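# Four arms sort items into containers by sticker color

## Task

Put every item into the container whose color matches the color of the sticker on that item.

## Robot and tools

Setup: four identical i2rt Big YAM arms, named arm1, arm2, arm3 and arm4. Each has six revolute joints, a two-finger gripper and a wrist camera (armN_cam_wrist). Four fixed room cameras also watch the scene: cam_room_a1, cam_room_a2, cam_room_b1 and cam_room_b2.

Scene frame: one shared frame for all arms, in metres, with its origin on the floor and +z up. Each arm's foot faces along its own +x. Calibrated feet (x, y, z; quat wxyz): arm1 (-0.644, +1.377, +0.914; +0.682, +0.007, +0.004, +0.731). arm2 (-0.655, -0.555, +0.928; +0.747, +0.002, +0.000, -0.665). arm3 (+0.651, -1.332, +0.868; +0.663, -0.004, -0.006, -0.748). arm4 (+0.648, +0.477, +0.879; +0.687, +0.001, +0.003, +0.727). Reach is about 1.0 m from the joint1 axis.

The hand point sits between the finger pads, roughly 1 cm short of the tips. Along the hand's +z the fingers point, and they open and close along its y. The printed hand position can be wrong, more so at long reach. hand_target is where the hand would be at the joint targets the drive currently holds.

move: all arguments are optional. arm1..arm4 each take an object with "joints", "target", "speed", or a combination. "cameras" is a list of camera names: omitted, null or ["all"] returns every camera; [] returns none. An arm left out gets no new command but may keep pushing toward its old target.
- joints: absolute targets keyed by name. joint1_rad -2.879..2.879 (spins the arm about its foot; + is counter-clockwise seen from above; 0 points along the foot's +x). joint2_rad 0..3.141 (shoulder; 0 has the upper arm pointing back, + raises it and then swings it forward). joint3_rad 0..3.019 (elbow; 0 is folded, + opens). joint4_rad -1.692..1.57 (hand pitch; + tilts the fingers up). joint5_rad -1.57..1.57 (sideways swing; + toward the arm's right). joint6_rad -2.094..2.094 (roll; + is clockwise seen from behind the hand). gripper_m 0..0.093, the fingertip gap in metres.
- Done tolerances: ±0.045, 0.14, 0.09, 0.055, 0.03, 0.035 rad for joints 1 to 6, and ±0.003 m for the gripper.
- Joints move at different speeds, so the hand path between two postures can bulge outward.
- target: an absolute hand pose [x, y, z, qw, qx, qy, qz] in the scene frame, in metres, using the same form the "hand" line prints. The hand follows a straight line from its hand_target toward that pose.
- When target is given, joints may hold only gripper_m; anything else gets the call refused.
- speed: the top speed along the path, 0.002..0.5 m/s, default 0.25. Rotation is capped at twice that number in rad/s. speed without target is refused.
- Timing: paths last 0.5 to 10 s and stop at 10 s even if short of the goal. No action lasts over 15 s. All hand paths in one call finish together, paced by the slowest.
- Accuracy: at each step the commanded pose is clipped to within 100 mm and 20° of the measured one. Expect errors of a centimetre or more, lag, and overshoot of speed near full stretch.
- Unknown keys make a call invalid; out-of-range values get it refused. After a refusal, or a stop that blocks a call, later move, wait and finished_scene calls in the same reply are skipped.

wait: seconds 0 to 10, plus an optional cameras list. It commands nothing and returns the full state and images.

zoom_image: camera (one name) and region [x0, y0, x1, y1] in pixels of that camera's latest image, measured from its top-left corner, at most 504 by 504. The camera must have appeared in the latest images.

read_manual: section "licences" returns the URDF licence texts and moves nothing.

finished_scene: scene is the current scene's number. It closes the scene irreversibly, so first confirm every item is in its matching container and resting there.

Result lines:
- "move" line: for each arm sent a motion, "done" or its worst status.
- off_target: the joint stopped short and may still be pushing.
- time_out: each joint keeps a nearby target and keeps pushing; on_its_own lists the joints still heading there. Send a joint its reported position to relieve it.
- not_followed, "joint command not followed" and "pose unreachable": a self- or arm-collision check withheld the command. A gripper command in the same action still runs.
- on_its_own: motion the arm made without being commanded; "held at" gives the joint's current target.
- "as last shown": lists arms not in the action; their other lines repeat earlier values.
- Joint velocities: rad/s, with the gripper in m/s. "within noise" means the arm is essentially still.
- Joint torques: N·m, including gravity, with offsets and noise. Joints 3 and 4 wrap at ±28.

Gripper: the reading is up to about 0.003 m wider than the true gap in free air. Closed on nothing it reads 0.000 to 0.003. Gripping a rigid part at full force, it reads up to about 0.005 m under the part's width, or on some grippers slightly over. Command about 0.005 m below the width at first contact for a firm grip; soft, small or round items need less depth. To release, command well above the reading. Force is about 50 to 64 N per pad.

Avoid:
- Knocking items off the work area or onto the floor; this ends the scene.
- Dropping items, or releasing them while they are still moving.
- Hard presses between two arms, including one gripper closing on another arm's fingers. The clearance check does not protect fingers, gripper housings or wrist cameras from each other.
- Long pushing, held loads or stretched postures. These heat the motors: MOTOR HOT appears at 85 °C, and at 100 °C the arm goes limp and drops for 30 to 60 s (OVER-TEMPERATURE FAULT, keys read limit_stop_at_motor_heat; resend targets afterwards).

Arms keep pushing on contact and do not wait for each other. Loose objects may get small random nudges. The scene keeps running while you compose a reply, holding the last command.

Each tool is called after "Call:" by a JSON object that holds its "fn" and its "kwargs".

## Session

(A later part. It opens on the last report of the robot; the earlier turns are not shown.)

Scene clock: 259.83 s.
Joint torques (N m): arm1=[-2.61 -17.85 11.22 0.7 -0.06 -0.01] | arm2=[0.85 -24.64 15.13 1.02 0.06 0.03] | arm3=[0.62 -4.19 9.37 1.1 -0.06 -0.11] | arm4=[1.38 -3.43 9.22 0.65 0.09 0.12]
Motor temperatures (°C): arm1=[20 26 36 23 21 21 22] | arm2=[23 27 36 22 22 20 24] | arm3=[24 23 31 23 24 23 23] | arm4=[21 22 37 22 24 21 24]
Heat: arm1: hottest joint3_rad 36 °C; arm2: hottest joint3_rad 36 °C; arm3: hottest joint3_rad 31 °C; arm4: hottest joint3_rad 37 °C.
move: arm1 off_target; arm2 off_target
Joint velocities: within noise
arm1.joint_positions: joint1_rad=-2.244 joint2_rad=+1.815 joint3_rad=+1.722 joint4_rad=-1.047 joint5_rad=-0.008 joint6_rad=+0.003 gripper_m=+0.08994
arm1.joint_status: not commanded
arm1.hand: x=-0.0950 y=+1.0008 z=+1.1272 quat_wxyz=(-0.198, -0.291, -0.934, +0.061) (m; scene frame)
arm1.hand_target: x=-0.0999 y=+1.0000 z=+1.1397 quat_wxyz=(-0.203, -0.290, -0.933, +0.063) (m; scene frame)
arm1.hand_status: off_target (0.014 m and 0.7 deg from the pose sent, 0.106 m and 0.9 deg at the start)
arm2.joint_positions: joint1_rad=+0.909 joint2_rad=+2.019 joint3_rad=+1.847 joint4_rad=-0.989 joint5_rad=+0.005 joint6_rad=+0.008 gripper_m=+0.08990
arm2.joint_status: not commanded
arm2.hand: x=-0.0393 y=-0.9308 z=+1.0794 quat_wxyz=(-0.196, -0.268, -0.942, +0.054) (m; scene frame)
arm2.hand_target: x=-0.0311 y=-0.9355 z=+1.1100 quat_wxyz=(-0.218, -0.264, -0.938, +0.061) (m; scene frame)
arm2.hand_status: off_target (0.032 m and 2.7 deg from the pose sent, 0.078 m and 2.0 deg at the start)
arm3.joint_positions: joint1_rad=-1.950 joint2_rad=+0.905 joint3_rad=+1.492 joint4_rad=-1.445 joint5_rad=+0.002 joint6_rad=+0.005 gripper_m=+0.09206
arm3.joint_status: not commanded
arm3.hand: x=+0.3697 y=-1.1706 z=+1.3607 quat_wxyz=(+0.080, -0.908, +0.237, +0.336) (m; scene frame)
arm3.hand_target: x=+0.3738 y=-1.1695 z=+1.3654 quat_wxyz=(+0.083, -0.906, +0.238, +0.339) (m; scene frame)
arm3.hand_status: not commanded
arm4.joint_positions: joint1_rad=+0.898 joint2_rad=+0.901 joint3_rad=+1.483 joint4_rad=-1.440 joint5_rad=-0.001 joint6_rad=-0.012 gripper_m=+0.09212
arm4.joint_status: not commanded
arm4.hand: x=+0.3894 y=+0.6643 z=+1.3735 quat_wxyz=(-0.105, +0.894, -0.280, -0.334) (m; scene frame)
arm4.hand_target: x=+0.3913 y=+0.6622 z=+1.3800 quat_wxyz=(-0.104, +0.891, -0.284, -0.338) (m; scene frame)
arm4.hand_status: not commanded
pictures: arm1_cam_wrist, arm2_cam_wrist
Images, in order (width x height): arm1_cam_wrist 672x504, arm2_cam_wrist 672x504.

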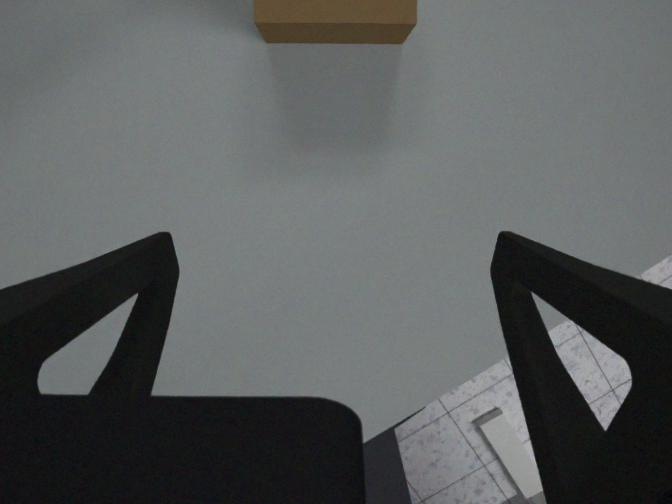

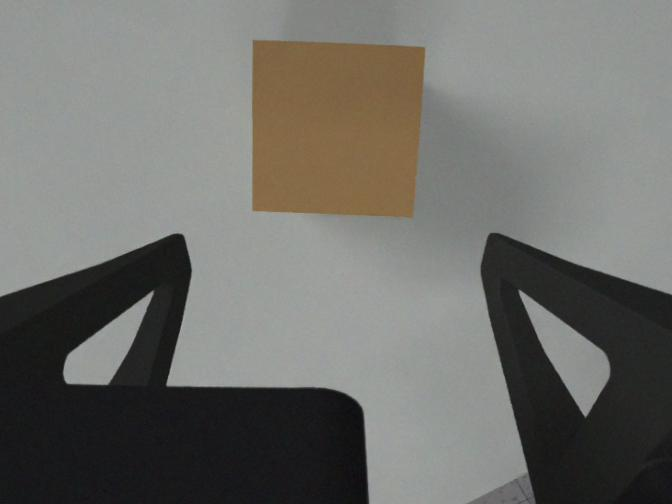

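Call:
{"fn": "move", "kwargs": {"arm1": {"target": [-0.346, 1.175, 1.15, 0.2034, 0.2897, 0.933, -0.0632], "speed": 0.2}, "arm2": {"target": [-0.13, -0.875, 1.15, 0.2173, 0.2644, 0.9377, -0.0613], "speed": 0.1}, "cameras": []}}

Call:
{"fn": "move", "kwargs": {"arm1": {"joints": {"joint2_rad": 0.9, "joint3_rad": 1.5, "joint4_rad": -1.45, "joint5_rad": 0, "joint6_rad": 0}}, "arm2": {"target": [-0.3475, -0.742, 1.155, 0.2173, 0.2644, 0.9377, -0.0613], "speed": 0.2}, "cameras": []}}

Call:
{"fn": "move", "kwargs": {"arm1": {"joints": {"joint1_rad": 0}}, "arm2": {"joints": {"joint2_rad": 0.9, "joint3_rad": 1.5, "joint4_rad": -1.45, "joint5_rad": 0, "joint6_rad": 0}}, "arm3": {"target": [0.341, -1.149, 1.15, 0.0655, -0.9345, 0.2443, 0.2504], "speed": 0.15}, "arm4": {"target": [0.354, 0.6845, 1.15, 0.0735, -0.9261, 0.2743, 0.2481], "speed": 0.15}, "cameras": ["arm3_cam_wrist", "arm4_cam_wrist"]}}

Scene clock: 274.33 s.
Joint torques (N m): arm1=[-1.38 -2.96 11.69 0.91 0.09 0] | arm2=[0.91 -19.19 10.14 2.3 0.07 0.03] | arm3=[0.62 -4.19 9.39 1.09 -0.06 -0.1] | arm4=[0.79 -3.6 9.22 0.66 0.07 0.17]
Motor temperatures (°C): arm1=[20 26 36 23 21 21 22] | arm2=[23 28 38 22 22 20 24] | arm3=[24 23 31 23 24 23 23] | arm4=[21 22 37 22 24 21 24]
Heat: arm1: hottest joint3_rad 36 °C; arm2: hottest joint3_rad 38 °C; arm3: hottest joint3_rad 31 °C; arm4: hottest joint3_rad 37 °C.
move: arm1 done; arm2 done
Joint velocities: within noise
arm1.joint_positions: joint1_rad=-2.244 joint2_rad=+0.985 joint3_rad=+0.929 joint4_rad=-1.065 joint5_rad=-0.008 joint6_rad=+0.003 gripper_m=+0.08994
arm1.joint_status: not commanded
arm1.hand: x=-0.3456 y=+1.1742 z=+1.1498 quat_wxyz=(-0.207, -0.291, -0.932, +0.064) (m; scene frame)
arm1.hand_target: x=-0.3460 y=+1.1750 z=+1.1500 quat_wxyz=(-0.203, -0.290, -0.933, +0.063) (m; scene frame)
arm1.hand_status: done (0.001 m and 0.4 deg from the pose sent, 0.306 m and 0.7 deg at the start)
arm2.joint_positions: joint1_rad=+0.909 joint2_rad=+1.685 joint3_rad=+1.541 joint4_rad=-0.981 joint5_rad=+0.005 joint6_rad=+0.008 gripper_m=+0.08990
arm2.joint_status: not commanded
arm2.hand: x=-0.1291 y=-0.8766 z=+1.1502 quat_wxyz=(-0.213, -0.267, -0.938, +0.059) (m; scene frame)
arm2.hand_target: x=-0.1300 y=-0.8751 z=+1.1501 quat_wxyz=(-0.217, -0.264, -0.938, +0.061) (m; scene frame)
arm2.hand_status: done (0.002 m and 0.7 deg from the pose sent, 0.128 m and 2.7 deg at the start)
arm3, arm4: as last shown
pictures: none
No camera images: "cameras" was empty.

Scene clock: 276.17 s.
Joint torques (N m): arm1=[-2.08 0.26 13.7 1.28 0.1 -0.05] | arm2=[1.26 -6.59 10.5 1.18 0.15 0.08] | arm3=[0.62 -4.25 9.37 1.06 -0.06 -0.1] | arm4=[0.38 -3.55 9.17 0.8 0.12 0.17]
Motor temperatures (°C): arm1=[20 26 36 23 21 21 22] | arm2=[23 28 38 22 22 20 24] | arm3=[24 23 31 23 24 23 23] | arm4=[21 22 37 22 24 21 24]
Heat: arm1: hottest joint3_rad 36 °C; arm2: hottest joint3_rad 38 °C; arm3: hottest joint3_rad 31 °C; arm4: hottest joint3_rad 37 °C.
move: arm1 done; arm2 off_target
Joint velocities: within noise
arm1.joint_positions: joint1_rad=-2.244 joint2_rad=+0.893 joint3_rad=+1.460 joint4_rad=-1.440 joint5_rad=-0.002 joint6_rad=+0.003 gripper_m=+0.08994
arm1.joint_status: all done
arm1.hand: x=-0.3753 y=+1.1956 z=+1.3942 quat_wxyz=(-0.319, -0.280, -0.900, +0.101) (m; scene frame)
arm1.hand_target: x=-0.3749 y=+1.1957 z=+1.4096 quat_wxyz=(-0.329, -0.278, -0.896, +0.106) (m; scene frame)
arm1.hand_status: not commanded
arm2.joint_positions: joint1_rad=+0.909 joint2_rad=+0.989 joint3_rad=+0.908 joint4_rad=-1.006 joint5_rad=+0.005 joint6_rad=+0.008 gripper_m=+0.08990
arm2.joint_status: not commanded
arm2.hand: x=-0.3437 y=-0.7466 z=+1.1637 quat_wxyz=(-0.231, -0.266, -0.934, +0.064) (m; scene frame)
arm2.hand_target: x=-0.3475 y=-0.7421 z=+1.1552 quat_wxyz=(-0.217, -0.264, -0.938, +0.061) (m; scene frame)
arm2.hand_status: off_target (0.011 m and 1.6 deg from the pose sent, 0.257 m and 0.7 deg at the start)
arm3, arm4: as last shown
pictures: none
No camera images: "cameras" was empty.

Scene clock: 278.37 s.
Joint torques (N m): arm1=[-1.32 -1.26 13.78 1.09 0.1 -0.04] | arm2=[1.26 -3.49 13.48 1.47 -0.18 -0.01] | arm3=[0.09 -5.54 9.51 1.61 0.11 -0.13] | arm4=[1.03 -5.3 9.55 1.37 -0.06 -0.09]
Motor temperatures (°C): arm1=[20 26 36 23 21 21 22] | arm2=[23 28 37 22 22 20 24] | arm3=[24 23 31 23 24 23 23] | arm4=[21 22 37 22 24 21 24]
Heat: arm1: hottest joint3_rad 36 °C; arm2: hottest joint3_rad 37 °C; arm3: hottest joint3_rad 31 °C; arm4: hottest joint3_rad 37 °C.
move: arm1 done; arm2 done; arm3 done; arm4 done
Joint velocities: within noise
arm1.joint_positions: joint1_rad=-0.006 joint2_rad=+0.903 joint3_rad=+1.460 joint4_rad=-1.440 joint5_rad=-0.002 joint6_rad=+0.003 gripper_m=+0.08996
arm1.joint_status: all done
arm1.hand: x=-0.6562 y=+1.6964 z=+1.3967 quat_wxyz=(-0.225, +0.683, -0.647, -0.252) (m; scene frame)
arm1.hand_target: x=-0.6573 y=+1.6924 z=+1.4154 quat_wxyz=(-0.236, +0.682, -0.640, -0.264) (m; scene frame)
arm1.hand_status: not commanded
arm2.joint_positions: joint1_rad=+0.909 joint2_rad=+0.892 joint3_rad=+1.462 joint4_rad=-1.436 joint5_rad=+0.004 joint6_rad=+0.008 gripper_m=+0.08990
arm2.joint_status: all done
arm2.hand: x=-0.3848 y=-0.7226 z=+1.4148 quat_wxyz=(-0.333, -0.258, -0.903, +0.092) (m; scene frame)
arm2.hand_target: x=-0.3840 y=-0.7199 z=+1.4284 quat_wxyz=(-0.340, -0.249, -0.902, +0.092) (m; scene frame)
arm2.hand_status: not commanded
arm3.joint_positions: joint1_rad=-1.954 joint2_rad=+0.932 joint3_rad=+0.994 joint4_rad=-1.112 joint5_rad=+0.004 joint6_rad=-0.005 gripper_m=+0.09206
arm3.joint_status: not commanded
arm3.hand: x=+0.3410 y=-1.1557 z=+1.1501 quat_wxyz=(+0.060, -0.937, +0.241, +0.247) (m; scene frame)
arm3.hand_target: x=+0.3411 y=-1.1491 z=+1.1501 quat_wxyz=(+0.066, -0.935, +0.244, +0.250) (m; scene frame)
arm3.hand_status: done (0.007 m and 0.9 deg from the pose sent, 0.214 m and 10.4 deg at the start)
arm4.joint_positions: joint1_rad=+0.898 joint2_rad=+0.941 joint3_rad=+0.956 joint4_rad=-1.082 joint5_rad=-0.011 joint6_rad=-0.024 gripper_m=+0.09212
arm4.joint_status: not commanded
arm4.hand: x=+0.3591 y=+0.6819 z=+1.1469 quat_wxyz=(-0.071, +0.926, -0.282, -0.240) (m; scene frame)
arm4.hand_target: x=+0.3540 y=+0.6844 z=+1.1500 quat_wxyz=(-0.074, +0.926, -0.274, -0.248) (m; scene frame)
arm4.hand_status: done (0.007 m and 1.3 deg from the pose sent, 0.227 m and 11.2 deg at the start)
pictures: arm3_cam_wrist, arm4_cam_wrist
Images, in order (width x height): arm3_cam_wrist 672x504, arm4_cam_wrist 672x504.

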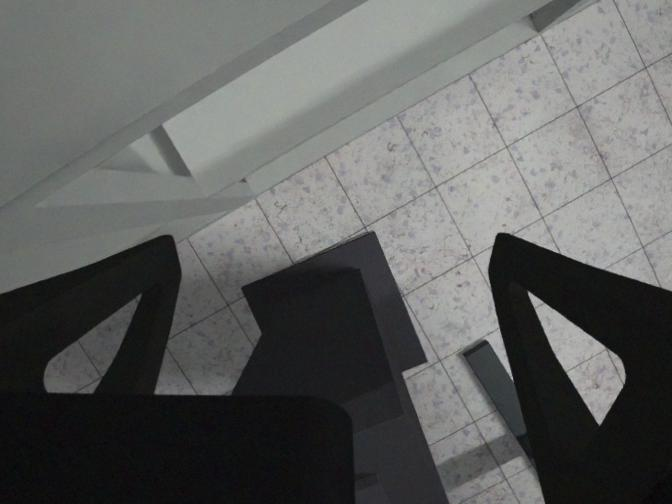

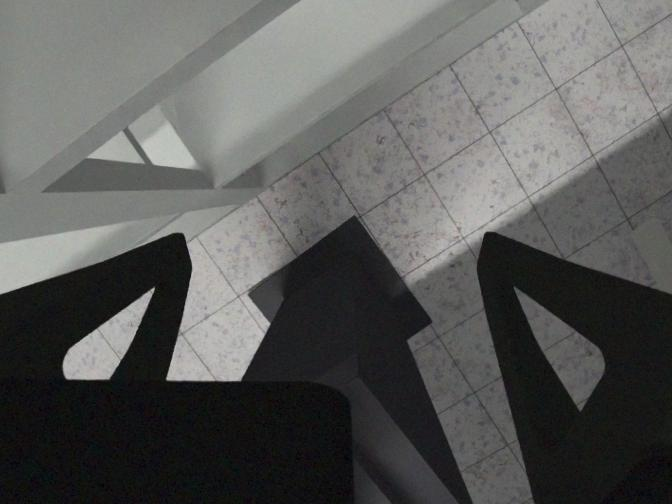

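Call:
{"fn": "move", "kwargs": {"arm3": {"target": [0.06, -0.994, 1.14, 0.0711, -0.9282, 0.2749, 0.2401], "speed": 0.15}, "arm4": {"target": [0.055, 0.896, 1.14, 0.0767, -0.9224, 0.2864, 0.2472], "speed": 0.15}, "arm2": {"joints": {"joint1_rad": 0}}, "cameras": ["arm3_cam_wrist", "arm4_cam_wrist"]}}

Scene clock: 289.17 s.
Joint torques (N m): arm1=[-1.67 -0.85 13.67 1.11 0.08 -0.01] | arm2=[0.38 -3.49 13.49 1.47 -0.04 -0.01] | arm3=[1.49 -19.66 14.38 0.59 0.15 0.02] | arm4=[1.32 -20.72 13.14 0.36 0.2 0.17]
Motor temperatures (°C): arm1=[20 26 36 23 21 21 22] | arm2=[23 27 37 22 22 20 24] | arm3=[24 23 31 23 24 23 23] | arm4=[21 22 37 22 24 21 24]
Heat: arm1: hottest joint3_rad 36 °C; arm2: hottest joint3_rad 37 °C; arm3: hottest joint3_rad 31 °C; arm4: hottest joint3_rad 37 °C.
move: arm2 done; arm3 off_target; arm4 off_target
Joint velocities: within noise
arm1: as last shown
arm2.joint_positions: joint1_rad=+0.004 joint2_rad=+0.892 joint3_rad=+1.462 joint4_rad=-1.436 joint5_rad=+0.000 joint6_rad=+0.008 gripper_m=+0.08991
arm2.joint_status: all done
arm2.hand: x=-0.6182 y=-0.8724 z=+1.4138 quat_wxyz=(-0.259, -0.626, -0.700, +0.226) (m; scene frame)
arm2.hand_target: x=-0.6195 y=-0.8719 z=+1.4274 quat_wxyz=(-0.263, -0.622, -0.699, +0.233) (m; scene frame)
arm2.hand_status: not commanded
arm3.joint_positions: joint1_rad=-1.954 joint2_rad=+1.790 joint3_rad=+1.766 joint4_rad=-1.070 joint5_rad=+0.043 joint6_rad=+0.051 gripper_m=+0.09206
arm3.joint_status: not commanded
arm3.hand: x=+0.0720 y=-1.0000 z=+1.1198 quat_wxyz=(+0.067, -0.934, +0.273, +0.223) (m; scene frame)
arm3.hand_target: x=+0.0610 y=-0.9945 z=+1.1400 quat_wxyz=(+0.071, -0.928, +0.275, +0.241) (m; scene frame)
arm3.hand_status: off_target (0.024 m and 2.1 deg from the pose sent, 0.324 m and 4.3 deg at the start)
arm4.joint_positions: joint1_rad=+0.898 joint2_rad=+1.915 joint3_rad=+1.914 joint4_rad=-1.069 joint5_rad=-0.004 joint6_rad=-0.022 gripper_m=+0.09212
arm4.joint_status: not commanded
arm4.hand: x=+0.0667 y=+0.8905 z=+1.1286 quat_wxyz=(-0.074, +0.926, -0.284, -0.238) (m; scene frame)
arm4.hand_target: x=+0.0556 y=+0.8954 z=+1.1398 quat_wxyz=(-0.077, +0.922, -0.286, -0.248) (m; scene frame)
arm4.hand_status: off_target (0.017 m and 1.3 deg from the pose sent, 0.372 m and 1.2 deg at the start)
pictures: arm3_cam_wrist, arm4_cam_wrist
Images, in order (width x height): arm3_cam_wrist 672x504, arm4_cam_wrist 672x504.

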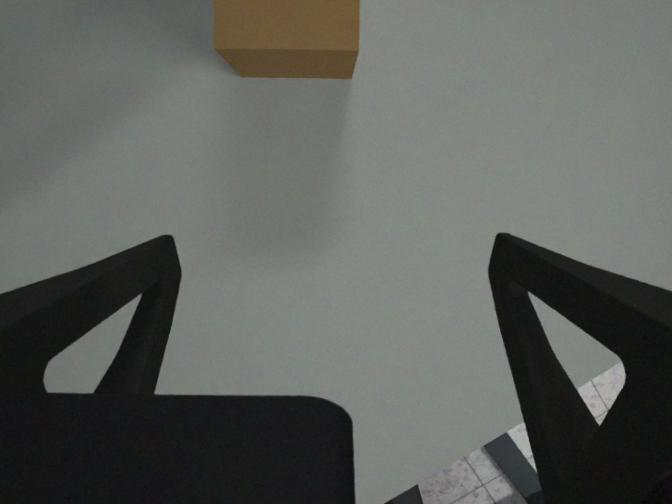

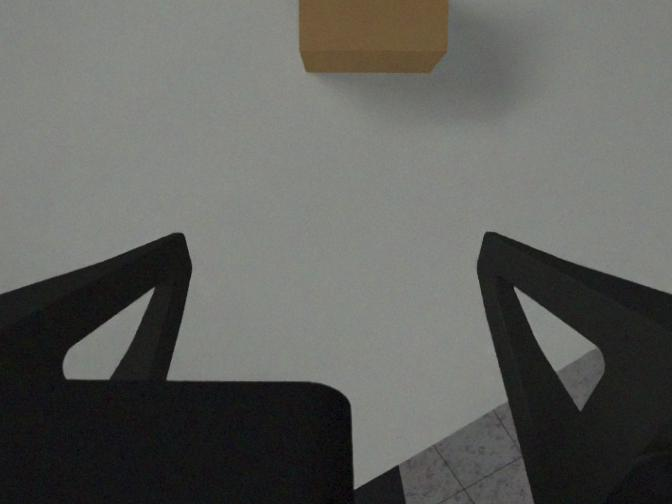

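Call:
{"fn": "move", "kwargs": {"arm3": {"target": [-0.022, -0.958, 1.132, 0.0711, -0.9282, 0.2749, 0.2401], "speed": 0.08}, "arm4": {"target": [-0.016, 0.963, 1.125, 0.0767, -0.9224, 0.2864, 0.2472], "speed": 0.08}, "cameras": ["arm3_cam_wrist", "arm4_cam_wrist"]}}

Scene clock: 308.37 s.
Joint torques (N m): arm1=[-1.55 -1.03 13.74 1.06 0.06 -0.03] | arm2=[0.5 -3.55 13.49 1.47 -0.04 -0.01] | arm3=[2.37 -23.36 14.46 0.62 0.15 0.03] | arm4=[0.21 -25.23 12.89 0.47 -0.06 -0.01]
Motor temperatures (°C): arm1=[20 25 36 23 21 21 22] | arm2=[23 26 36 22 22 20 24] | arm3=[24 25 33 23 24 23 23] | arm4=[21 23 43 22 24 21 24]
Heat: arm1: hottest joint3_rad 36 °C; arm2: hottest joint3_rad 36 °C; arm3: hottest joint3_rad 33 °C; arm4: hottest joint3_rad 43 °C.
move: arm3 off_target; arm4 done
Joint velocities: within noise
arm1, arm2: as last shown
arm3.joint_positions: joint1_rad=-1.953 joint2_rad=+2.071 joint3_rad=+2.184 joint4_rad=-1.202 joint5_rad=+0.049 joint6_rad=+0.061 gripper_m=+0.09206
arm3.joint_status: not commanded
arm3.hand: x=-0.0076 y=-0.9557 z=+1.1172 quat_wxyz=(+0.069, -0.931, +0.277, +0.225) (m; scene frame)
arm3.hand_target: x=-0.0210 y=-0.9585 z=+1.1319 quat_wxyz=(+0.071, -0.928, +0.275, +0.241) (m; scene frame)
arm3.hand_status: off_target (0.021 m and 1.8 deg from the pose sent, 0.104 m and 2.2 deg at the start)
arm4.joint_positions: joint1_rad=+0.890 joint2_rad=+2.288 joint3_rad=+2.519 joint4_rad=-1.288 joint5_rad=-0.006 joint6_rad=-0.022 gripper_m=+0.09212
arm4.joint_status: not commanded
arm4.hand: x=-0.0119 y=+0.9541 z=+1.1253 quat_wxyz=(-0.076, +0.923, -0.287, -0.243) (m; scene frame)
arm4.hand_target: x=-0.0155 y=+0.9626 z=+1.1250 quat_wxyz=(-0.077, +0.922, -0.286, -0.248) (m; scene frame)
arm4.hand_status: done (0.010 m and 0.5 deg from the pose sent, 0.110 m and 1.3 deg at the start)
pictures: arm3_cam_wrist, arm4_cam_wrist
Images, in order (width x height): arm3_cam_wrist 672x504, arm4_cam_wrist 672x504.

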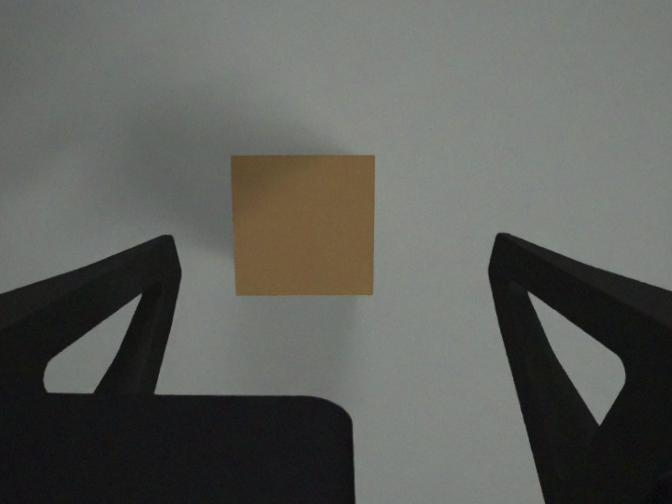

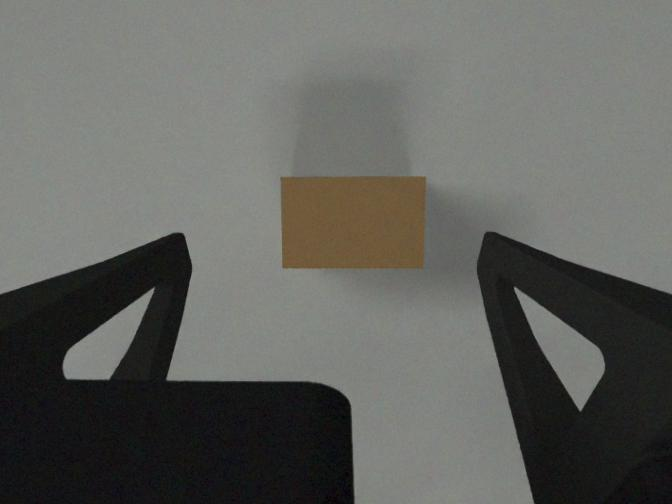

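Call:
{"fn": "move", "kwargs": {"arm3": {"target": [-0.029, -0.968, 1.128, 0.0711, -0.9282, 0.2749, 0.2401], "speed": 0.05}, "arm4": {"target": [-0.012, 0.971, 1.09, 0.0767, -0.9224, 0.2864, 0.2472], "speed": 0.05}, "cameras": ["arm3_cam_wrist", "arm4_cam_wrist"]}}

Scene clock: 325.37 s.
Joint torques (N m): arm1=[-0.91 -1.2 13.86 0.95 0.1 0] | arm2=[0.44 -3.55 13.49 1.48 -0.04 -0.02] | arm3=[2.37 -23 14.16 0.84 0.16 0.03] | arm4=[0.38 -27.75 9.21 1.4 -0.05 -0.11]
Motor temperatures (°C): arm1=[20 25 36 23 21 21 22] | arm2=[23 26 36 22 22 20 23] | arm3=[24 26 34 23 24 23 23] | arm4=[21 24 43 22 24 21 24]
Heat: arm1: hottest joint3_rad 36 °C; arm2: hottest joint3_rad 36 °C; arm3: hottest joint3_rad 34 °C; arm4: hottest joint3_rad 43 °C.
move: arm3 off_target; arm4 done
Joint velocities: within noise
arm1, arm2: as last shown
arm3.joint_positions: joint1_rad=-1.937 joint2_rad=+2.071 joint3_rad=+2.184 joint4_rad=-1.202 joint5_rad=+0.057 joint6_rad=+0.076 gripper_m=+0.09206
arm3.joint_status: not commanded
arm3.hand: x=-0.0132 y=-0.9655 z=+1.1175 quat_wxyz=(+0.069, -0.931, +0.278, +0.226) (m; scene frame)
arm3.hand_target: x=-0.0281 y=-0.9685 z=+1.1279 quat_wxyz=(+0.071, -0.928, +0.275, +0.241) (m; scene frame)
arm3.hand_status: off_target (0.019 m and 1.7 deg from the pose sent, 0.027 m and 1.8 deg at the start)
arm4.joint_positions: joint1_rad=+0.877 joint2_rad=+2.288 joint3_rad=+2.435 joint4_rad=-1.207 joint5_rad=-0.012 joint6_rad=-0.025 gripper_m=+0.09212
arm4.joint_status: not commanded
arm4.hand: x=-0.0112 y=+0.9644 z=+1.0936 quat_wxyz=(-0.074, +0.923, -0.291, -0.243) (m; scene frame)
arm4.hand_target: x=-0.0119 y=+0.9708 z=+1.0900 quat_wxyz=(-0.077, +0.923, -0.286, -0.247) (m; scene frame)
arm4.hand_status: done (0.008 m and 0.8 deg from the pose sent, 0.039 m and 0.5 deg at the start)
pictures: arm3_cam_wrist, arm4_cam_wrist
Images, in order (width x height): arm3_cam_wrist 672x504, arm4_cam_wrist 672x504.

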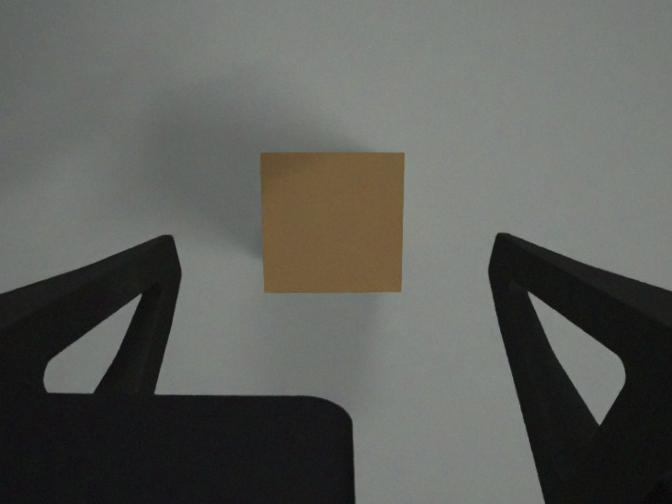

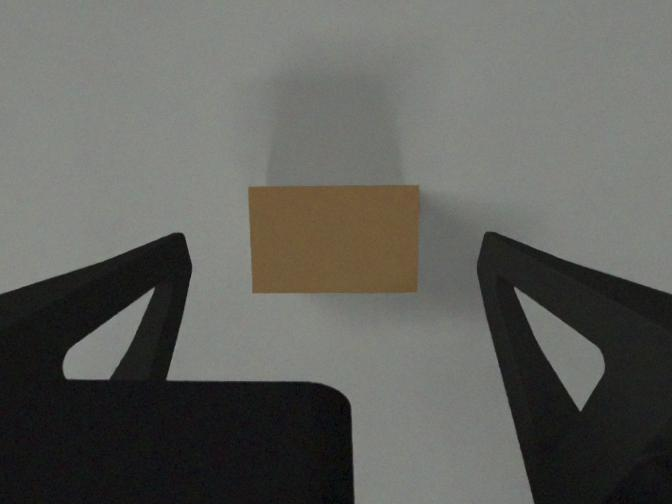

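Call:
{"fn": "move", "kwargs": {"arm3": {"target": [-0.029, -0.967, 1.09, 0.0711, -0.9282, 0.2749, 0.2401], "speed": 0.04}, "arm4": {"target": [-0.012, 0.971, 1.055, 0.0767, -0.9224, 0.2864, 0.2472], "speed": 0.04}, "cameras": ["arm3_cam_wrist", "arm4_cam_wrist"]}}

Scene clock: 332.77 s.
Joint torques (N m): arm1=[-0.79 -1.38 13.72 1.14 0.07 0.03] | arm2=[0.5 -3.49 13.48 1.46 -0.03 -0.01] | arm3=[2.2 -23.65 9.22 1.58 0.14 0.01] | arm4=[0.56 -28.81 9.21 1.35 -0.03 -0.08]
Motor temperatures (°C): arm1=[20 25 37 23 21 21 22] | arm2=[23 26 37 22 22 20 23] | arm3=[24 26 35 23 24 23 23] | arm4=[21 24 43 22 24 21 24]
Heat: arm1: hottest joint3_rad 37 °C; arm2: hottest joint3_rad 37 °C; arm3: hottest joint3_rad 35 °C; arm4: hottest joint3_rad 43 °C.
move: arm3 off_target; arm4 done
Joint velocities: within noise
arm1, arm2: as last shown
arm3.joint_positions: joint1_rad=-1.937 joint2_rad=+2.071 joint3_rad=+2.134 joint4_rad=-1.115 joint5_rad=+0.057 joint6_rad=+0.077 gripper_m=+0.09206
arm3.joint_status: not commanded
arm3.hand: x=-0.0215 y=-0.9612 z=+1.1025 quat_wxyz=(+0.073, -0.927, +0.277, +0.243) (m; scene frame)
arm3.hand_target: x=-0.0287 y=-0.9670 z=+1.0901 quat_wxyz=(+0.071, -0.928, +0.275, +0.240) (m; scene frame)
arm3.hand_status: off_target (0.016 m and 0.5 deg from the pose sent, 0.032 m and 1.8 deg at the start)
arm4.joint_positions: joint1_rad=+0.877 joint2_rad=+2.288 joint3_rad=+2.318 joint4_rad=-1.104 joint5_rad=-0.012 joint6_rad=-0.025 gripper_m=+0.09212
arm4.joint_status: not commanded
arm4.hand: x=-0.0122 y=+0.9648 z=+1.0472 quat_wxyz=(-0.072, +0.924, -0.291, -0.236) (m; scene frame)
arm4.hand_target: x=-0.0119 y=+0.9708 z=+1.0550 quat_wxyz=(-0.077, +0.923, -0.286, -0.247) (m; scene frame)
arm4.hand_status: done (0.010 m and 1.5 deg from the pose sent, 0.039 m and 0.8 deg at the start)
pictures: arm3_cam_wrist, arm4_cam_wrist
Images, in order (width x height): arm3_cam_wrist 672x504, arm4_cam_wrist 672x504.

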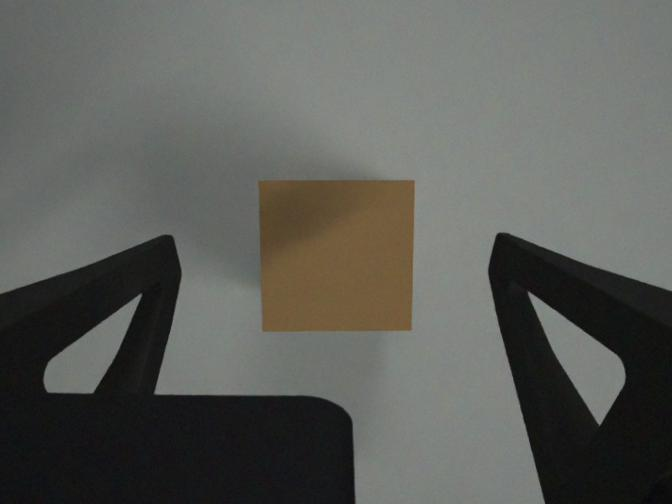

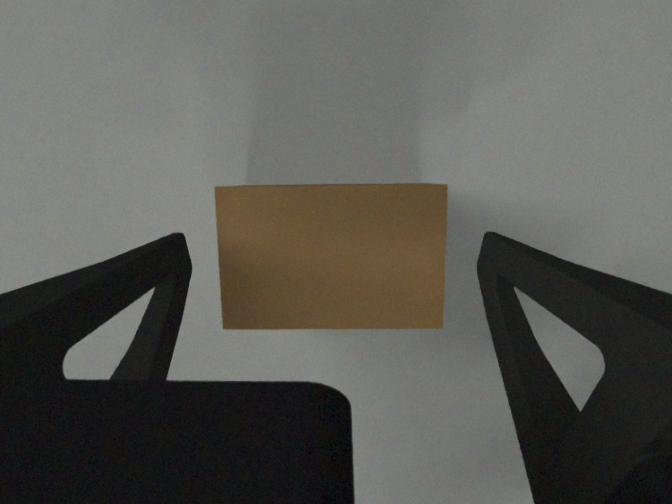

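Call:
{"fn": "move", "kwargs": {"arm3": {"target": [-0.026, -0.969, 1.05, 0.0711, -0.9282, 0.2749, 0.2401], "speed": 0.04}, "arm4": {"target": [-0.01, 0.97, 1.03, 0.0767, -0.9224, 0.2864, 0.2472], "speed": 0.04}, "cameras": ["arm3_cam_wrist", "arm4_cam_wrist"]}}

Scene clock: 342.53 s.
Joint torques (N m): arm1=[-0.91 -1.38 13.81 1.16 0.04 0.04] | arm2=[0.5 -3.37 13.49 1.46 -0.04 -0.02] | arm3=[2.2 -24.29 9.2 1.58 0.14 0] | arm4=[0.73 -29.86 9.03 1.28 -0.1 -0.11]
Motor temperatures (°C): arm1=[20 25 37 23 21 21 22] | arm2=[23 26 37 22 22 20 23] | arm3=[24 27 34 23 24 23 23] | arm4=[21 25 42 22 24 21 24]
Heat: arm1: hottest joint3_rad 37 °C; arm2: hottest joint3_rad 37 °C; arm3: hottest joint3_rad 34 °C; arm4: hottest joint3_rad 42 °C.
move: arm3 off_target; arm4 off_target
Joint velocities: within noise
arm1, arm2: as last shown
arm3.joint_positions: joint1_rad=-1.937 joint2_rad=+2.071 joint3_rad=+2.015 joint4_rad=-1.005 joint5_rad=+0.057 joint6_rad=+0.077 gripper_m=+0.09206
arm3.joint_status: not commanded
arm3.hand: x=-0.0200 y=-0.9627 z=+1.0560 quat_wxyz=(+0.072, -0.928, +0.277, +0.239) (m; scene frame)
arm3.hand_target: x=-0.0258 y=-0.9690 z=+1.0501 quat_wxyz=(+0.071, -0.928, +0.275, +0.240) (m; scene frame)
arm3.hand_status: off_target (0.011 m and 0.4 deg from the pose sent, 0.053 m and 0.5 deg at the start)
arm4.joint_positions: joint1_rad=+0.877 joint2_rad=+2.288 joint3_rad=+2.236 joint4_rad=-1.031 joint5_rad=-0.012 joint6_rad=-0.026 gripper_m=+0.09212
arm4.joint_status: not commanded
arm4.hand: x=-0.0106 y=+0.9634 z=+1.0151 quat_wxyz=(-0.071, +0.925, -0.291, -0.232) (m; scene frame)
arm4.hand_target: x=-0.0099 y=+0.9698 z=+1.0301 quat_wxyz=(-0.077, +0.923, -0.286, -0.247) (m; scene frame)
arm4.hand_status: off_target (0.016 m and 1.9 deg from the pose sent, 0.018 m and 1.5 deg at the start)
pictures: arm3_cam_wrist, arm4_cam_wrist
Images, in order (width x height): arm3_cam_wrist 672x504, arm4_cam_wrist 672x504.

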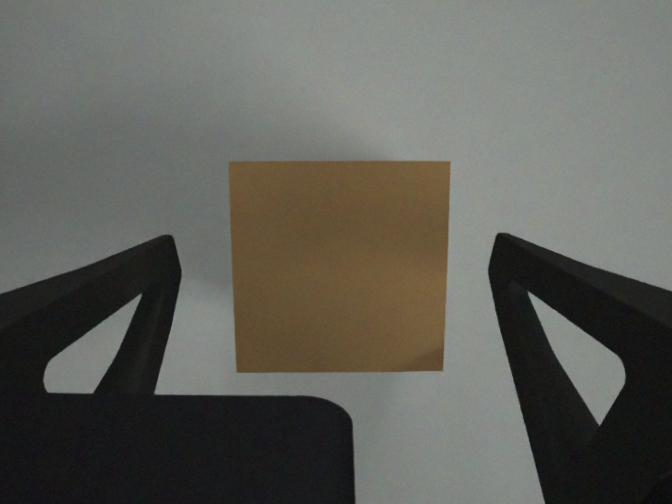

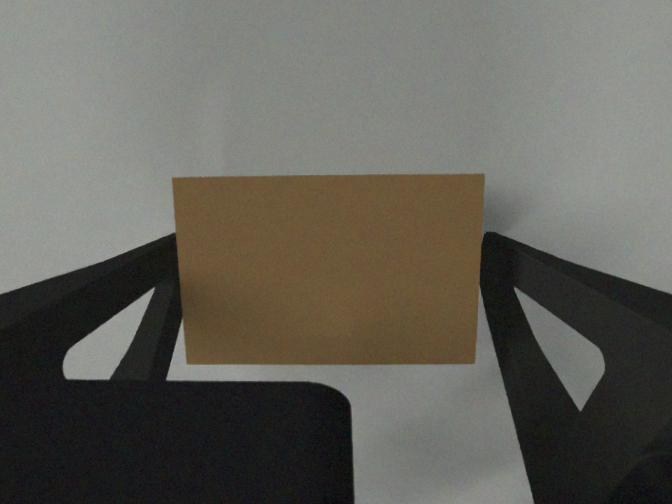

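Call:
{"fn": "move", "kwargs": {"arm3": {"target": [-0.026, -0.969, 1.042, 0.0711, -0.9282, 0.2749, 0.2401], "speed": 0.03}, "arm4": {"target": [-0.009, 0.969, 1.038, 0.0767, -0.9224, 0.2864, 0.2472], "speed": 0.03}, "cameras": ["arm3_cam_wrist", "arm4_cam_wrist"]}}

Scene clock: 349.37 s.
Joint torques (N m): arm1=[-1.08 -1.03 13.81 0.99 0.09 -0.01] | arm2=[0.56 -3.49 13.48 1.46 -0.03 -0.02] | arm3=[2.32 -24.12 9.05 1.59 0.13 0] | arm4=[0.15 -30.21 9.66 0.79 -0.05 -0.06]
Motor temperatures (°C): arm1=[20 24 37 23 21 21 22] | arm2=[23 25 37 22 22 20 23] | arm3=[24 27 34 23 24 23 23] | arm4=[21 25 41 22 24 21 24]
Heat: arm1: hottest joint3_rad 37 °C; arm2: hottest joint3_rad 37 °C; arm3: hottest joint3_rad 34 °C; arm4: hottest joint3_rad 41 °C.
move: arm3 off_target; arm4 off_target
Joint velocities: within noise
arm1, arm2: as last shown
arm3.joint_positions: joint1_rad=-1.937 joint2_rad=+2.071 joint3_rad=+1.999 joint4_rad=-0.986 joint5_rad=+0.057 joint6_rad=+0.077 gripper_m=+0.09206
arm3.joint_status: not commanded
arm3.hand: x=-0.0203 y=-0.9626 z=+1.0503 quat_wxyz=(+0.072, -0.927, +0.277, +0.240) (m; scene frame)
arm3.hand_target: x=-0.0258 y=-0.9690 z=+1.0421 quat_wxyz=(+0.071, -0.928, +0.275, +0.240) (m; scene frame)
arm3.hand_status: off_target (0.012 m and 0.3 deg from the pose sent, 0.016 m and 0.4 deg at the start)
arm4.joint_positions: joint1_rad=+0.877 joint2_rad=+2.288 joint3_rad=+2.236 joint4_rad=-1.031 joint5_rad=-0.012 joint6_rad=-0.026 gripper_m=+0.09212
arm4.joint_status: not commanded
arm4.hand: x=-0.0106 y=+0.9634 z=+1.0151 quat_wxyz=(-0.071, +0.925, -0.291, -0.232) (m; scene frame)
arm4.hand_target: x=-0.0089 y=+0.9687 z=+1.0379 quat_wxyz=(-0.077, +0.922, -0.286, -0.247) (m; scene frame)
arm4.hand_status: off_target (0.024 m and 1.9 deg from the pose sent, 0.024 m and 2.0 deg at the start)
pictures: arm3_cam_wrist, arm4_cam_wrist
Images, in order (width x height): arm3_cam_wrist 672x504, arm4_cam_wrist 672x504.

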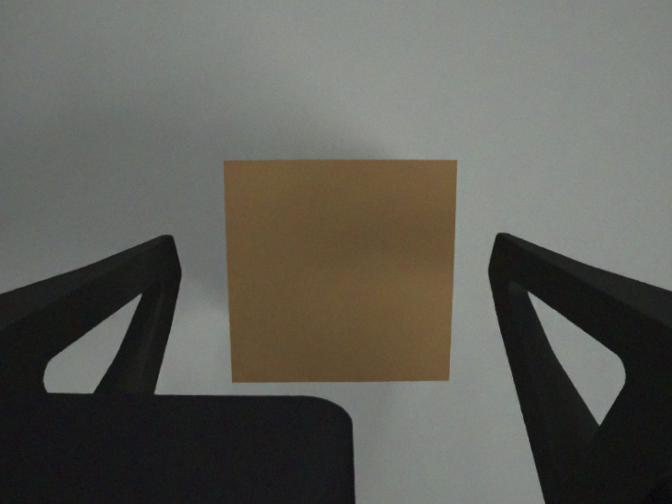

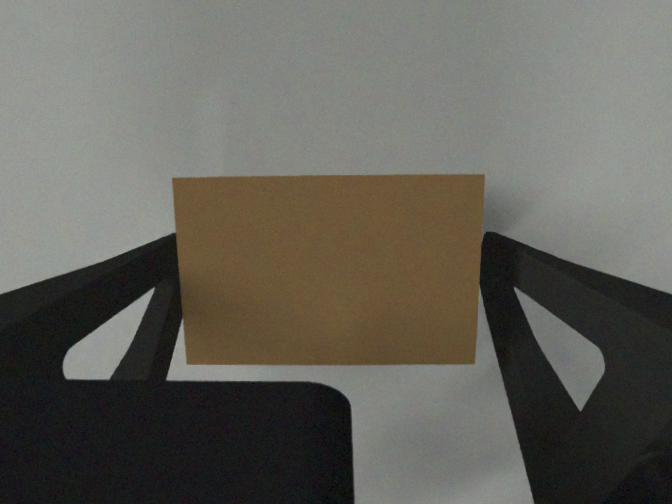

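Call:
{"fn": "move", "kwargs": {"arm3": {"joints": {"gripper_m": 0.065}}, "arm4": {"target": [-0.009, 0.969, 1.044, 0.0767, -0.9224, 0.2864, 0.2472], "speed": 0.03}, "cameras": ["arm3_cam_wrist", "arm4_cam_wrist"]}}

Scene clock: 353.80 s.
Joint torques (N m): arm1=[-1.61 -0.73 13.65 0.9 0.04 0.01] | arm2=[0.5 -3.49 13.5 1.46 -0.04 -0.01] | arm3=[2.32 -24.12 9.02 1.57 0.12 0.01] | arm4=[0.5 -30.15 10.7 0.23 -0.04 -0.09]
Motor temperatures (°C): arm1=[20 24 37 23 21 21 22] | arm2=[23 25 37 22 22 20 23] | arm3=[24 27 34 23 24 23 23] | arm4=[21 25 40 22 24 21 24]
Heat: arm1: hottest joint3_rad 37 °C; arm2: hottest joint3_rad 37 °C; arm3: hottest joint3_rad 34 °C; arm4: hottest joint3_rad 40 °C.
move: arm3 done; arm4 off_target
Joint velocities: within noise
arm1, arm2: as last shown
arm3.joint_positions: joint1_rad=-1.937 joint2_rad=+2.071 joint3_rad=+1.999 joint4_rad=-0.985 joint5_rad=+0.057 joint6_rad=+0.077 gripper_m=+0.06507
arm3.joint_status: all done
arm3.hand: x=-0.0203 y=-0.9625 z=+1.0504 quat_wxyz=(+0.072, -0.927, +0.277, +0.240) (m; scene frame)
arm3.hand_target: x=-0.0258 y=-0.9690 z=+1.0421 quat_wxyz=(+0.071, -0.928, +0.275, +0.240) (m; scene frame)
arm3.hand_status: not commanded
arm4.joint_positions: joint1_rad=+0.877 joint2_rad=+2.288 joint3_rad=+2.236 joint4_rad=-1.031 joint5_rad=-0.012 joint6_rad=-0.026 gripper_m=+0.09212
arm4.joint_status: not commanded
arm4.hand: x=-0.0106 y=+0.9634 z=+1.0151 quat_wxyz=(-0.071, +0.925, -0.291, -0.232) (m; scene frame)
arm4.hand_target: x=-0.0088 y=+0.9686 z=+1.0438 quat_wxyz=(-0.077, +0.922, -0.286, -0.247) (m; scene frame)
arm4.hand_status: off_target (0.029 m and 1.9 deg from the pose sent, 0.030 m and 1.9 deg at the start)
pictures: arm3_cam_wrist, arm4_cam_wrist
Images, in order (width x height): arm3_cam_wrist 672x504, arm4_cam_wrist 672x504.

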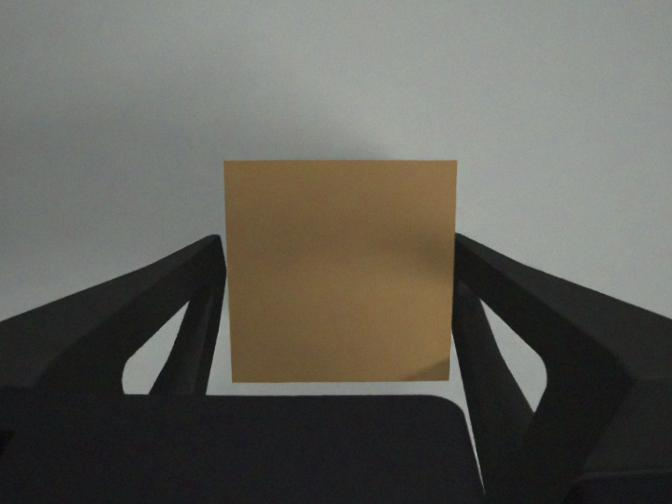

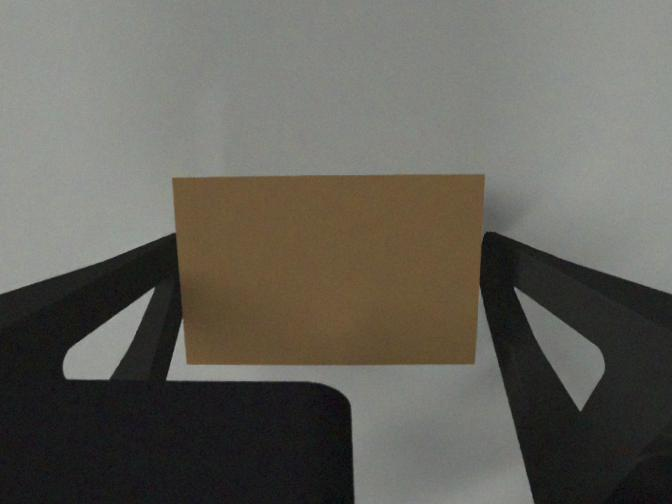

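Call:
{"fn": "move", "kwargs": {"arm3": {"joints": {"gripper_m": 0.058}}, "arm4": {"target": [-0.009, 0.969, 1.049, 0.0767, -0.9224, 0.2864, 0.2472], "speed": 0.03}, "cameras": ["arm3_cam_wrist", "arm4_cam_wrist"]}}

Scene clock: 359.03 s.
Joint torques (N m): arm1=[-0.85 -1.38 13.59 1.2 0.08 0] | arm2=[0.44 -3.37 13.48 1.47 -0.03 -0.01] | arm3=[2.37 -24 9.02 1.58 0.12 0] | arm4=[0.44 -30.51 11.36 0.29 -0.04 -0.11]
Motor temperatures (°C): arm1=[20 24 37 23 21 21 22] | arm2=[23 25 37 22 22 20 23] | arm3=[24 27 33 23 24 23 23] | arm4=[21 26 40 22 24 21 24]
Heat: arm1: hottest joint3_rad 37 °C; arm2: hottest joint3_rad 37 °C; arm3: hottest joint3_rad 33 °C; arm4: hottest joint3_rad 40 °C.
move: arm3 done; arm4 off_target
Joint velocities: within noise
arm1.joint_positions: joint1_rad=-0.006 joint2_rad=+0.903 joint3_rad=+1.460 joint4_rad=-1.440 joint5_rad=-0.002 joint6_rad=+0.003 gripper_m=+0.08996
arm1.joint_status: not commanded
arm1.hand: x=-0.6562 y=+1.6964 z=+1.3967 quat_wxyz=(-0.225, +0.683, -0.647, -0.252) (m; scene frame)
arm1.hand_target: x=-0.6573 y=+1.6924 z=+1.4154 quat_wxyz=(-0.236, +0.682, -0.640, -0.264) (m; scene frame)
arm1.hand_status: not commanded
arm2: as last shown
arm3.joint_positions: joint1_rad=-1.937 joint2_rad=+2.071 joint3_rad=+1.999 joint4_rad=-0.985 joint5_rad=+0.057 joint6_rad=+0.077 gripper_m=+0.05807
arm3.joint_status: all done
arm3.hand: x=-0.0203 y=-0.9625 z=+1.0504 quat_wxyz=(+0.072, -0.927, +0.277, +0.240) (m; scene frame)
arm3.hand_target: x=-0.0258 y=-0.9690 z=+1.0421 quat_wxyz=(+0.071, -0.928, +0.275, +0.240) (m; scene frame)
arm3.hand_status: not commanded
arm4.joint_positions: joint1_rad=+0.877 joint2_rad=+2.288 joint3_rad=+2.236 joint4_rad=-1.043 joint5_rad=-0.012 joint6_rad=-0.026 gripper_m=+0.09212
arm4.joint_status: not commanded
arm4.hand: x=-0.0085 y=+0.9618 z=+1.0137 quat_wxyz=(-0.069, +0.927, -0.291, -0.227) (m; scene frame)
arm4.hand_target: x=-0.0085 y=+0.9684 z=+1.0488 quat_wxyz=(-0.077, +0.922, -0.286, -0.247) (m; scene frame)
arm4.hand_status: off_target (0.036 m and 2.6 deg from the pose sent, 0.034 m and 1.9 deg at the start)
pictures: arm3_cam_wrist, arm4_cam_wrist
Images, in order (width x height): arm3_cam_wrist 672x504, arm4_cam_wrist 672x504.

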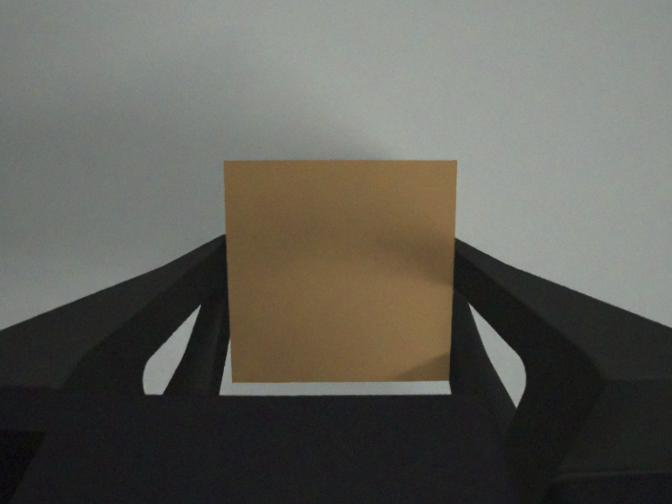

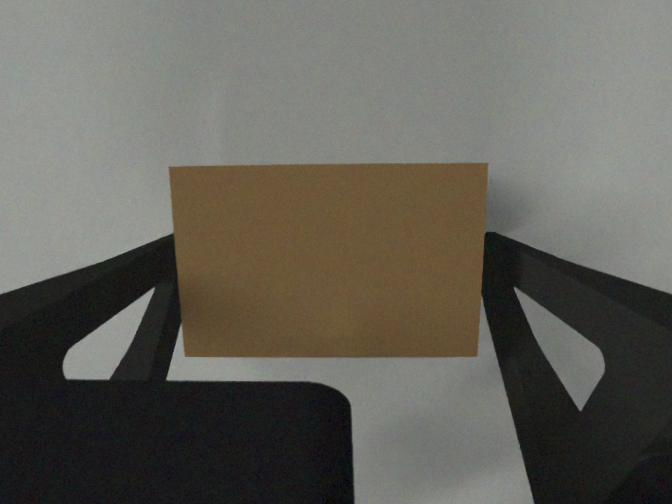

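Call:
{"fn": "move", "kwargs": {"arm3": {"joints": {"gripper_m": 0.053}}, "arm4": {"target": [-0.009, 0.969, 1.056, 0.0767, -0.9224, 0.2864, 0.2472], "speed": 0.03}, "cameras": ["arm3_cam_wrist", "arm4_cam_wrist"]}}

Scene clock: 365.27 s.
Joint torques (N m): arm1=[-1.14 -0.67 13.65 1.13 0.06 0] | arm2=[0.32 -3.49 13.48 1.5 -0.03 -0.01] | arm3=[2.32 -24.18 9.03 1.61 0.11 0] | arm4=[0.44 -30.45 12.25 0.35 -0.02 -0.1]
Motor temperatures (°C): arm1=[20 24 37 23 21 21 22] | arm2=[23 25 37 22 22 20 23] | arm3=[24 28 33 23 24 23 23] | arm4=[21 26 39 22 24 21 24]
Heat: arm1: hottest joint3_rad 37 °C; arm2: hottest joint3_rad 37 °C; arm3: hottest joint3_rad 33 °C; arm4: hottest joint3_rad 39 °C.
move: arm3 done; arm4 off_target
Joint velocities: within noise
arm1: as last shown
arm2.joint_positions: joint1_rad=+0.004 joint2_rad=+0.892 joint3_rad=+1.462 joint4_rad=-1.436 joint5_rad=+0.000 joint6_rad=+0.008 gripper_m=+0.08991
arm2.joint_status: not commanded
arm2.hand: x=-0.6182 y=-0.8724 z=+1.4138 quat_wxyz=(-0.259, -0.626, -0.700, +0.226) (m; scene frame)
arm2.hand_target: x=-0.6195 y=-0.8719 z=+1.4274 quat_wxyz=(-0.263, -0.622, -0.699, +0.233) (m; scene frame)
arm2.hand_status: not commanded
arm3.joint_positions: joint1_rad=-1.937 joint2_rad=+2.071 joint3_rad=+1.999 joint4_rad=-0.985 joint5_rad=+0.058 joint6_rad=+0.077 gripper_m=+0.05320
arm3.joint_status: all done
arm3.hand: x=-0.0203 y=-0.9624 z=+1.0504 quat_wxyz=(+0.073, -0.927, +0.277, +0.240) (m; scene frame)
arm3.hand_target: x=-0.0258 y=-0.9689 z=+1.0421 quat_wxyz=(+0.071, -0.928, +0.275, +0.240) (m; scene frame)
arm3.hand_status: not commanded
arm4.joint_positions: joint1_rad=+0.877 joint2_rad=+2.285 joint3_rad=+2.236 joint4_rad=-1.059 joint5_rad=-0.012 joint6_rad=-0.026 gripper_m=+0.09212
arm4.joint_status: not commanded
arm4.hand: x=-0.0056 y=+0.9597 z=+1.0140 quat_wxyz=(-0.067, +0.928, -0.292, -0.220) (m; scene frame)
arm4.hand_target: x=-0.0078 y=+0.9680 z=+1.0557 quat_wxyz=(-0.077, +0.922, -0.286, -0.247) (m; scene frame)
arm4.hand_status: off_target (0.043 m and 3.4 deg from the pose sent, 0.043 m and 2.6 deg at the start)
pictures: arm3_cam_wrist, arm4_cam_wrist
Images, in order (width x height): arm3_cam_wrist 672x504, arm4_cam_wrist 672x504.

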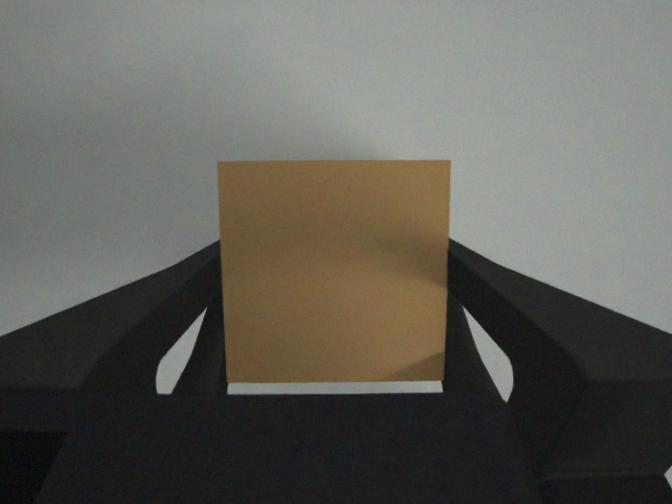

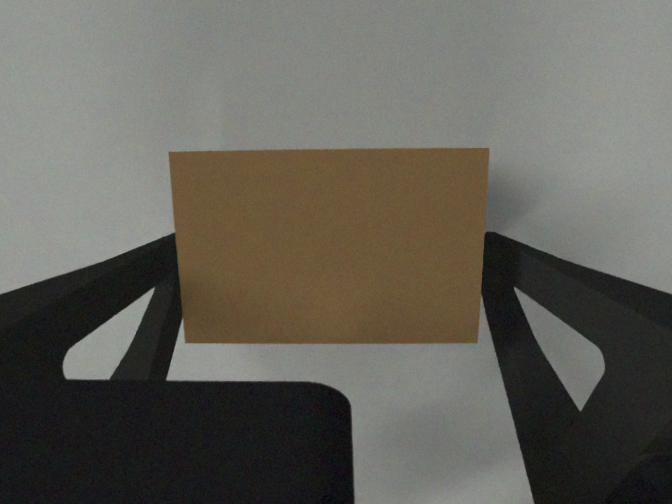

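Call:
{"fn": "move", "kwargs": {"arm4": {"target": [-0.009, 0.969, 1.062, 0.0767, -0.9224, 0.2864, 0.2472], "speed": 0.03}, "arm3": {"joints": {"gripper_m": 0.049}}, "cameras": ["arm4_cam_wrist"]}}

Scene clock: 369.60 s.
Joint torques (N m): arm1=[-1.49 -1.55 13.9 1.11 0.06 -0.01] | arm2=[0.38 -3.49 13.49 1.52 -0.03 -0.02] | arm3=[2.08 -24.41 9.05 1.57 0.1 0] | arm4=[0.44 -30.45 13.03 0.29 -0.07 -0.09]
Motor temperatures (°C): arm1=[20 24 37 23 21 21 22] | arm2=[23 25 37 22 22 20 23] | arm3=[24 28 33 23 24 23 23] | arm4=[21 28 39 22 24 21 24]
Heat: arm1: hottest joint3_rad 37 °C; arm2: hottest joint3_rad 37 °C; arm3: hottest joint3_rad 33 °C; arm4: hottest joint3_rad 39 °C.
move: arm3 off_target; arm4 off_target
Joint velocities: within noise
arm1, arm2: as last shown
arm3.joint_positions: joint1_rad=-1.937 joint2_rad=+2.071 joint3_rad=+1.999 joint4_rad=-0.985 joint5_rad=+0.058 joint6_rad=+0.077 gripper_m=+0.05320
arm3.joint_status: gripper_m off_target (ended at +0.05320, target +0.04900)
arm3.hand: x=-0.0203 y=-0.9624 z=+1.0504 quat_wxyz=(+0.073, -0.927, +0.277, +0.240) (m; scene frame)
arm3.hand_target: x=-0.0258 y=-0.9689 z=+1.0421 quat_wxyz=(+0.071, -0.928, +0.275, +0.240) (m; scene frame)
arm3.hand_status: not commanded
arm4.joint_positions: joint1_rad=+0.877 joint2_rad=+2.280 joint3_rad=+2.236 joint4_rad=-1.073 joint5_rad=-0.012 joint6_rad=-0.026 gripper_m=+0.09212
arm4.joint_status: not commanded
arm4.hand: x=-0.0031 y=+0.9579 z=+1.0161 quat_wxyz=(-0.065, +0.929, -0.292, -0.216) (m; scene frame)
arm4.hand_target: x=-0.0073 y=+0.9676 z=+1.0619 quat_wxyz=(-0.077, +0.922, -0.286, -0.247) (m; scene frame)
arm4.hand_status: off_target (0.048 m and 3.9 deg from the pose sent, 0.049 m and 3.4 deg at the start)
pictures: arm4_cam_wrist
Images, in order (width x height): arm4_cam_wrist 672x504.

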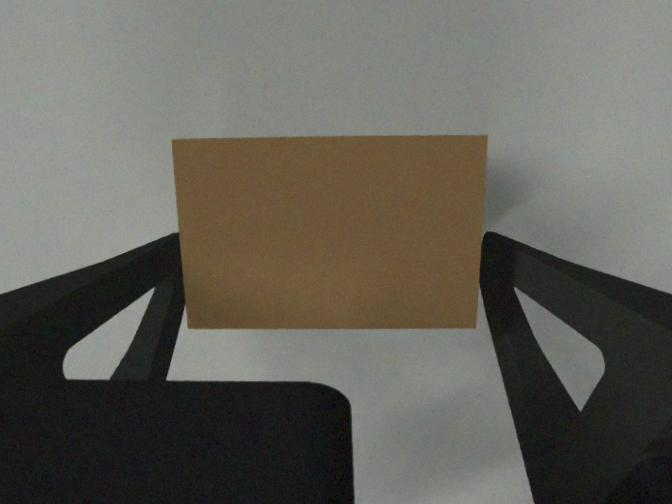

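Call:
{"fn": "move", "kwargs": {"arm4": {"target": [-0.012, 0.970, 1.066, 0.0767, -0.9224, 0.2864, 0.2472], "speed": 0.03}, "arm3": {"joints": {"gripper_m": 0.046}}, "cameras": ["arm4_cam_wrist"]}}

Scene clock: 374.43 s.
Joint torques (N m): arm1=[-1.55 -0.73 13.63 1.06 0.06 -0.03] | arm2=[0.38 -3.55 13.49 1.47 -0.03 -0.01] | arm3=[2.32 -24.23 8.99 1.54 0.11 0] | arm4=[0.32 -29.04 12.85 0.31 -0.03 -0.05]
Motor temperatures (°C): arm1=[20 24 37 23 21 21 22] | arm2=[23 25 37 22 22 20 23] | arm3=[24 28 33 23 24 23 24] | arm4=[21 29 40 22 24 21 24]
Heat: arm1: hottest joint3_rad 37 °C; arm2: hottest joint3_rad 37 °C; arm3: hottest joint3_rad 33 °C; arm4: hottest joint3_rad 40 °C.
move: arm3 off_target; arm4 off_target
Joint velocities: within noise
arm1, arm2: as last shown
arm3.joint_positions: joint1_rad=-1.937 joint2_rad=+2.071 joint3_rad=+1.999 joint4_rad=-0.985 joint5_rad=+0.058 joint6_rad=+0.077 gripper_m=+0.05320
arm3.joint_status: gripper_m off_target (ended at +0.05320, target +0.04600)
arm3.hand: x=-0.0203 y=-0.9624 z=+1.0504 quat_wxyz=(+0.073, -0.927, +0.277, +0.240) (m; scene frame)
arm3.hand_target: x=-0.0258 y=-0.9689 z=+1.0421 quat_wxyz=(+0.071, -0.928, +0.275, +0.240) (m; scene frame)
arm3.hand_status: not commanded
arm4.joint_positions: joint1_rad=+0.877 joint2_rad=+2.279 joint3_rad=+2.280 joint4_rad=-1.096 joint5_rad=-0.012 joint6_rad=-0.026 gripper_m=+0.09212
arm4.joint_status: not commanded
arm4.hand: x=-0.0069 y=+0.9608 z=+1.0358 quat_wxyz=(-0.069, +0.927, -0.291, -0.226) (m; scene frame)
arm4.hand_target: x=-0.0109 y=+0.9691 z=+1.0659 quat_wxyz=(-0.077, +0.922, -0.286, -0.248) (m; scene frame)
arm4.hand_status: off_target (0.032 m and 2.7 deg from the pose sent, 0.052 m and 3.9 deg at the start)
pictures: arm4_cam_wrist
Images, in order (width x height): arm4_cam_wrist 672x504.

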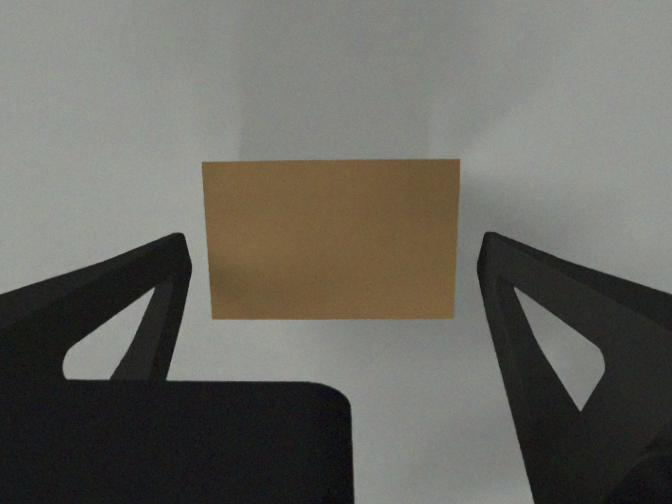

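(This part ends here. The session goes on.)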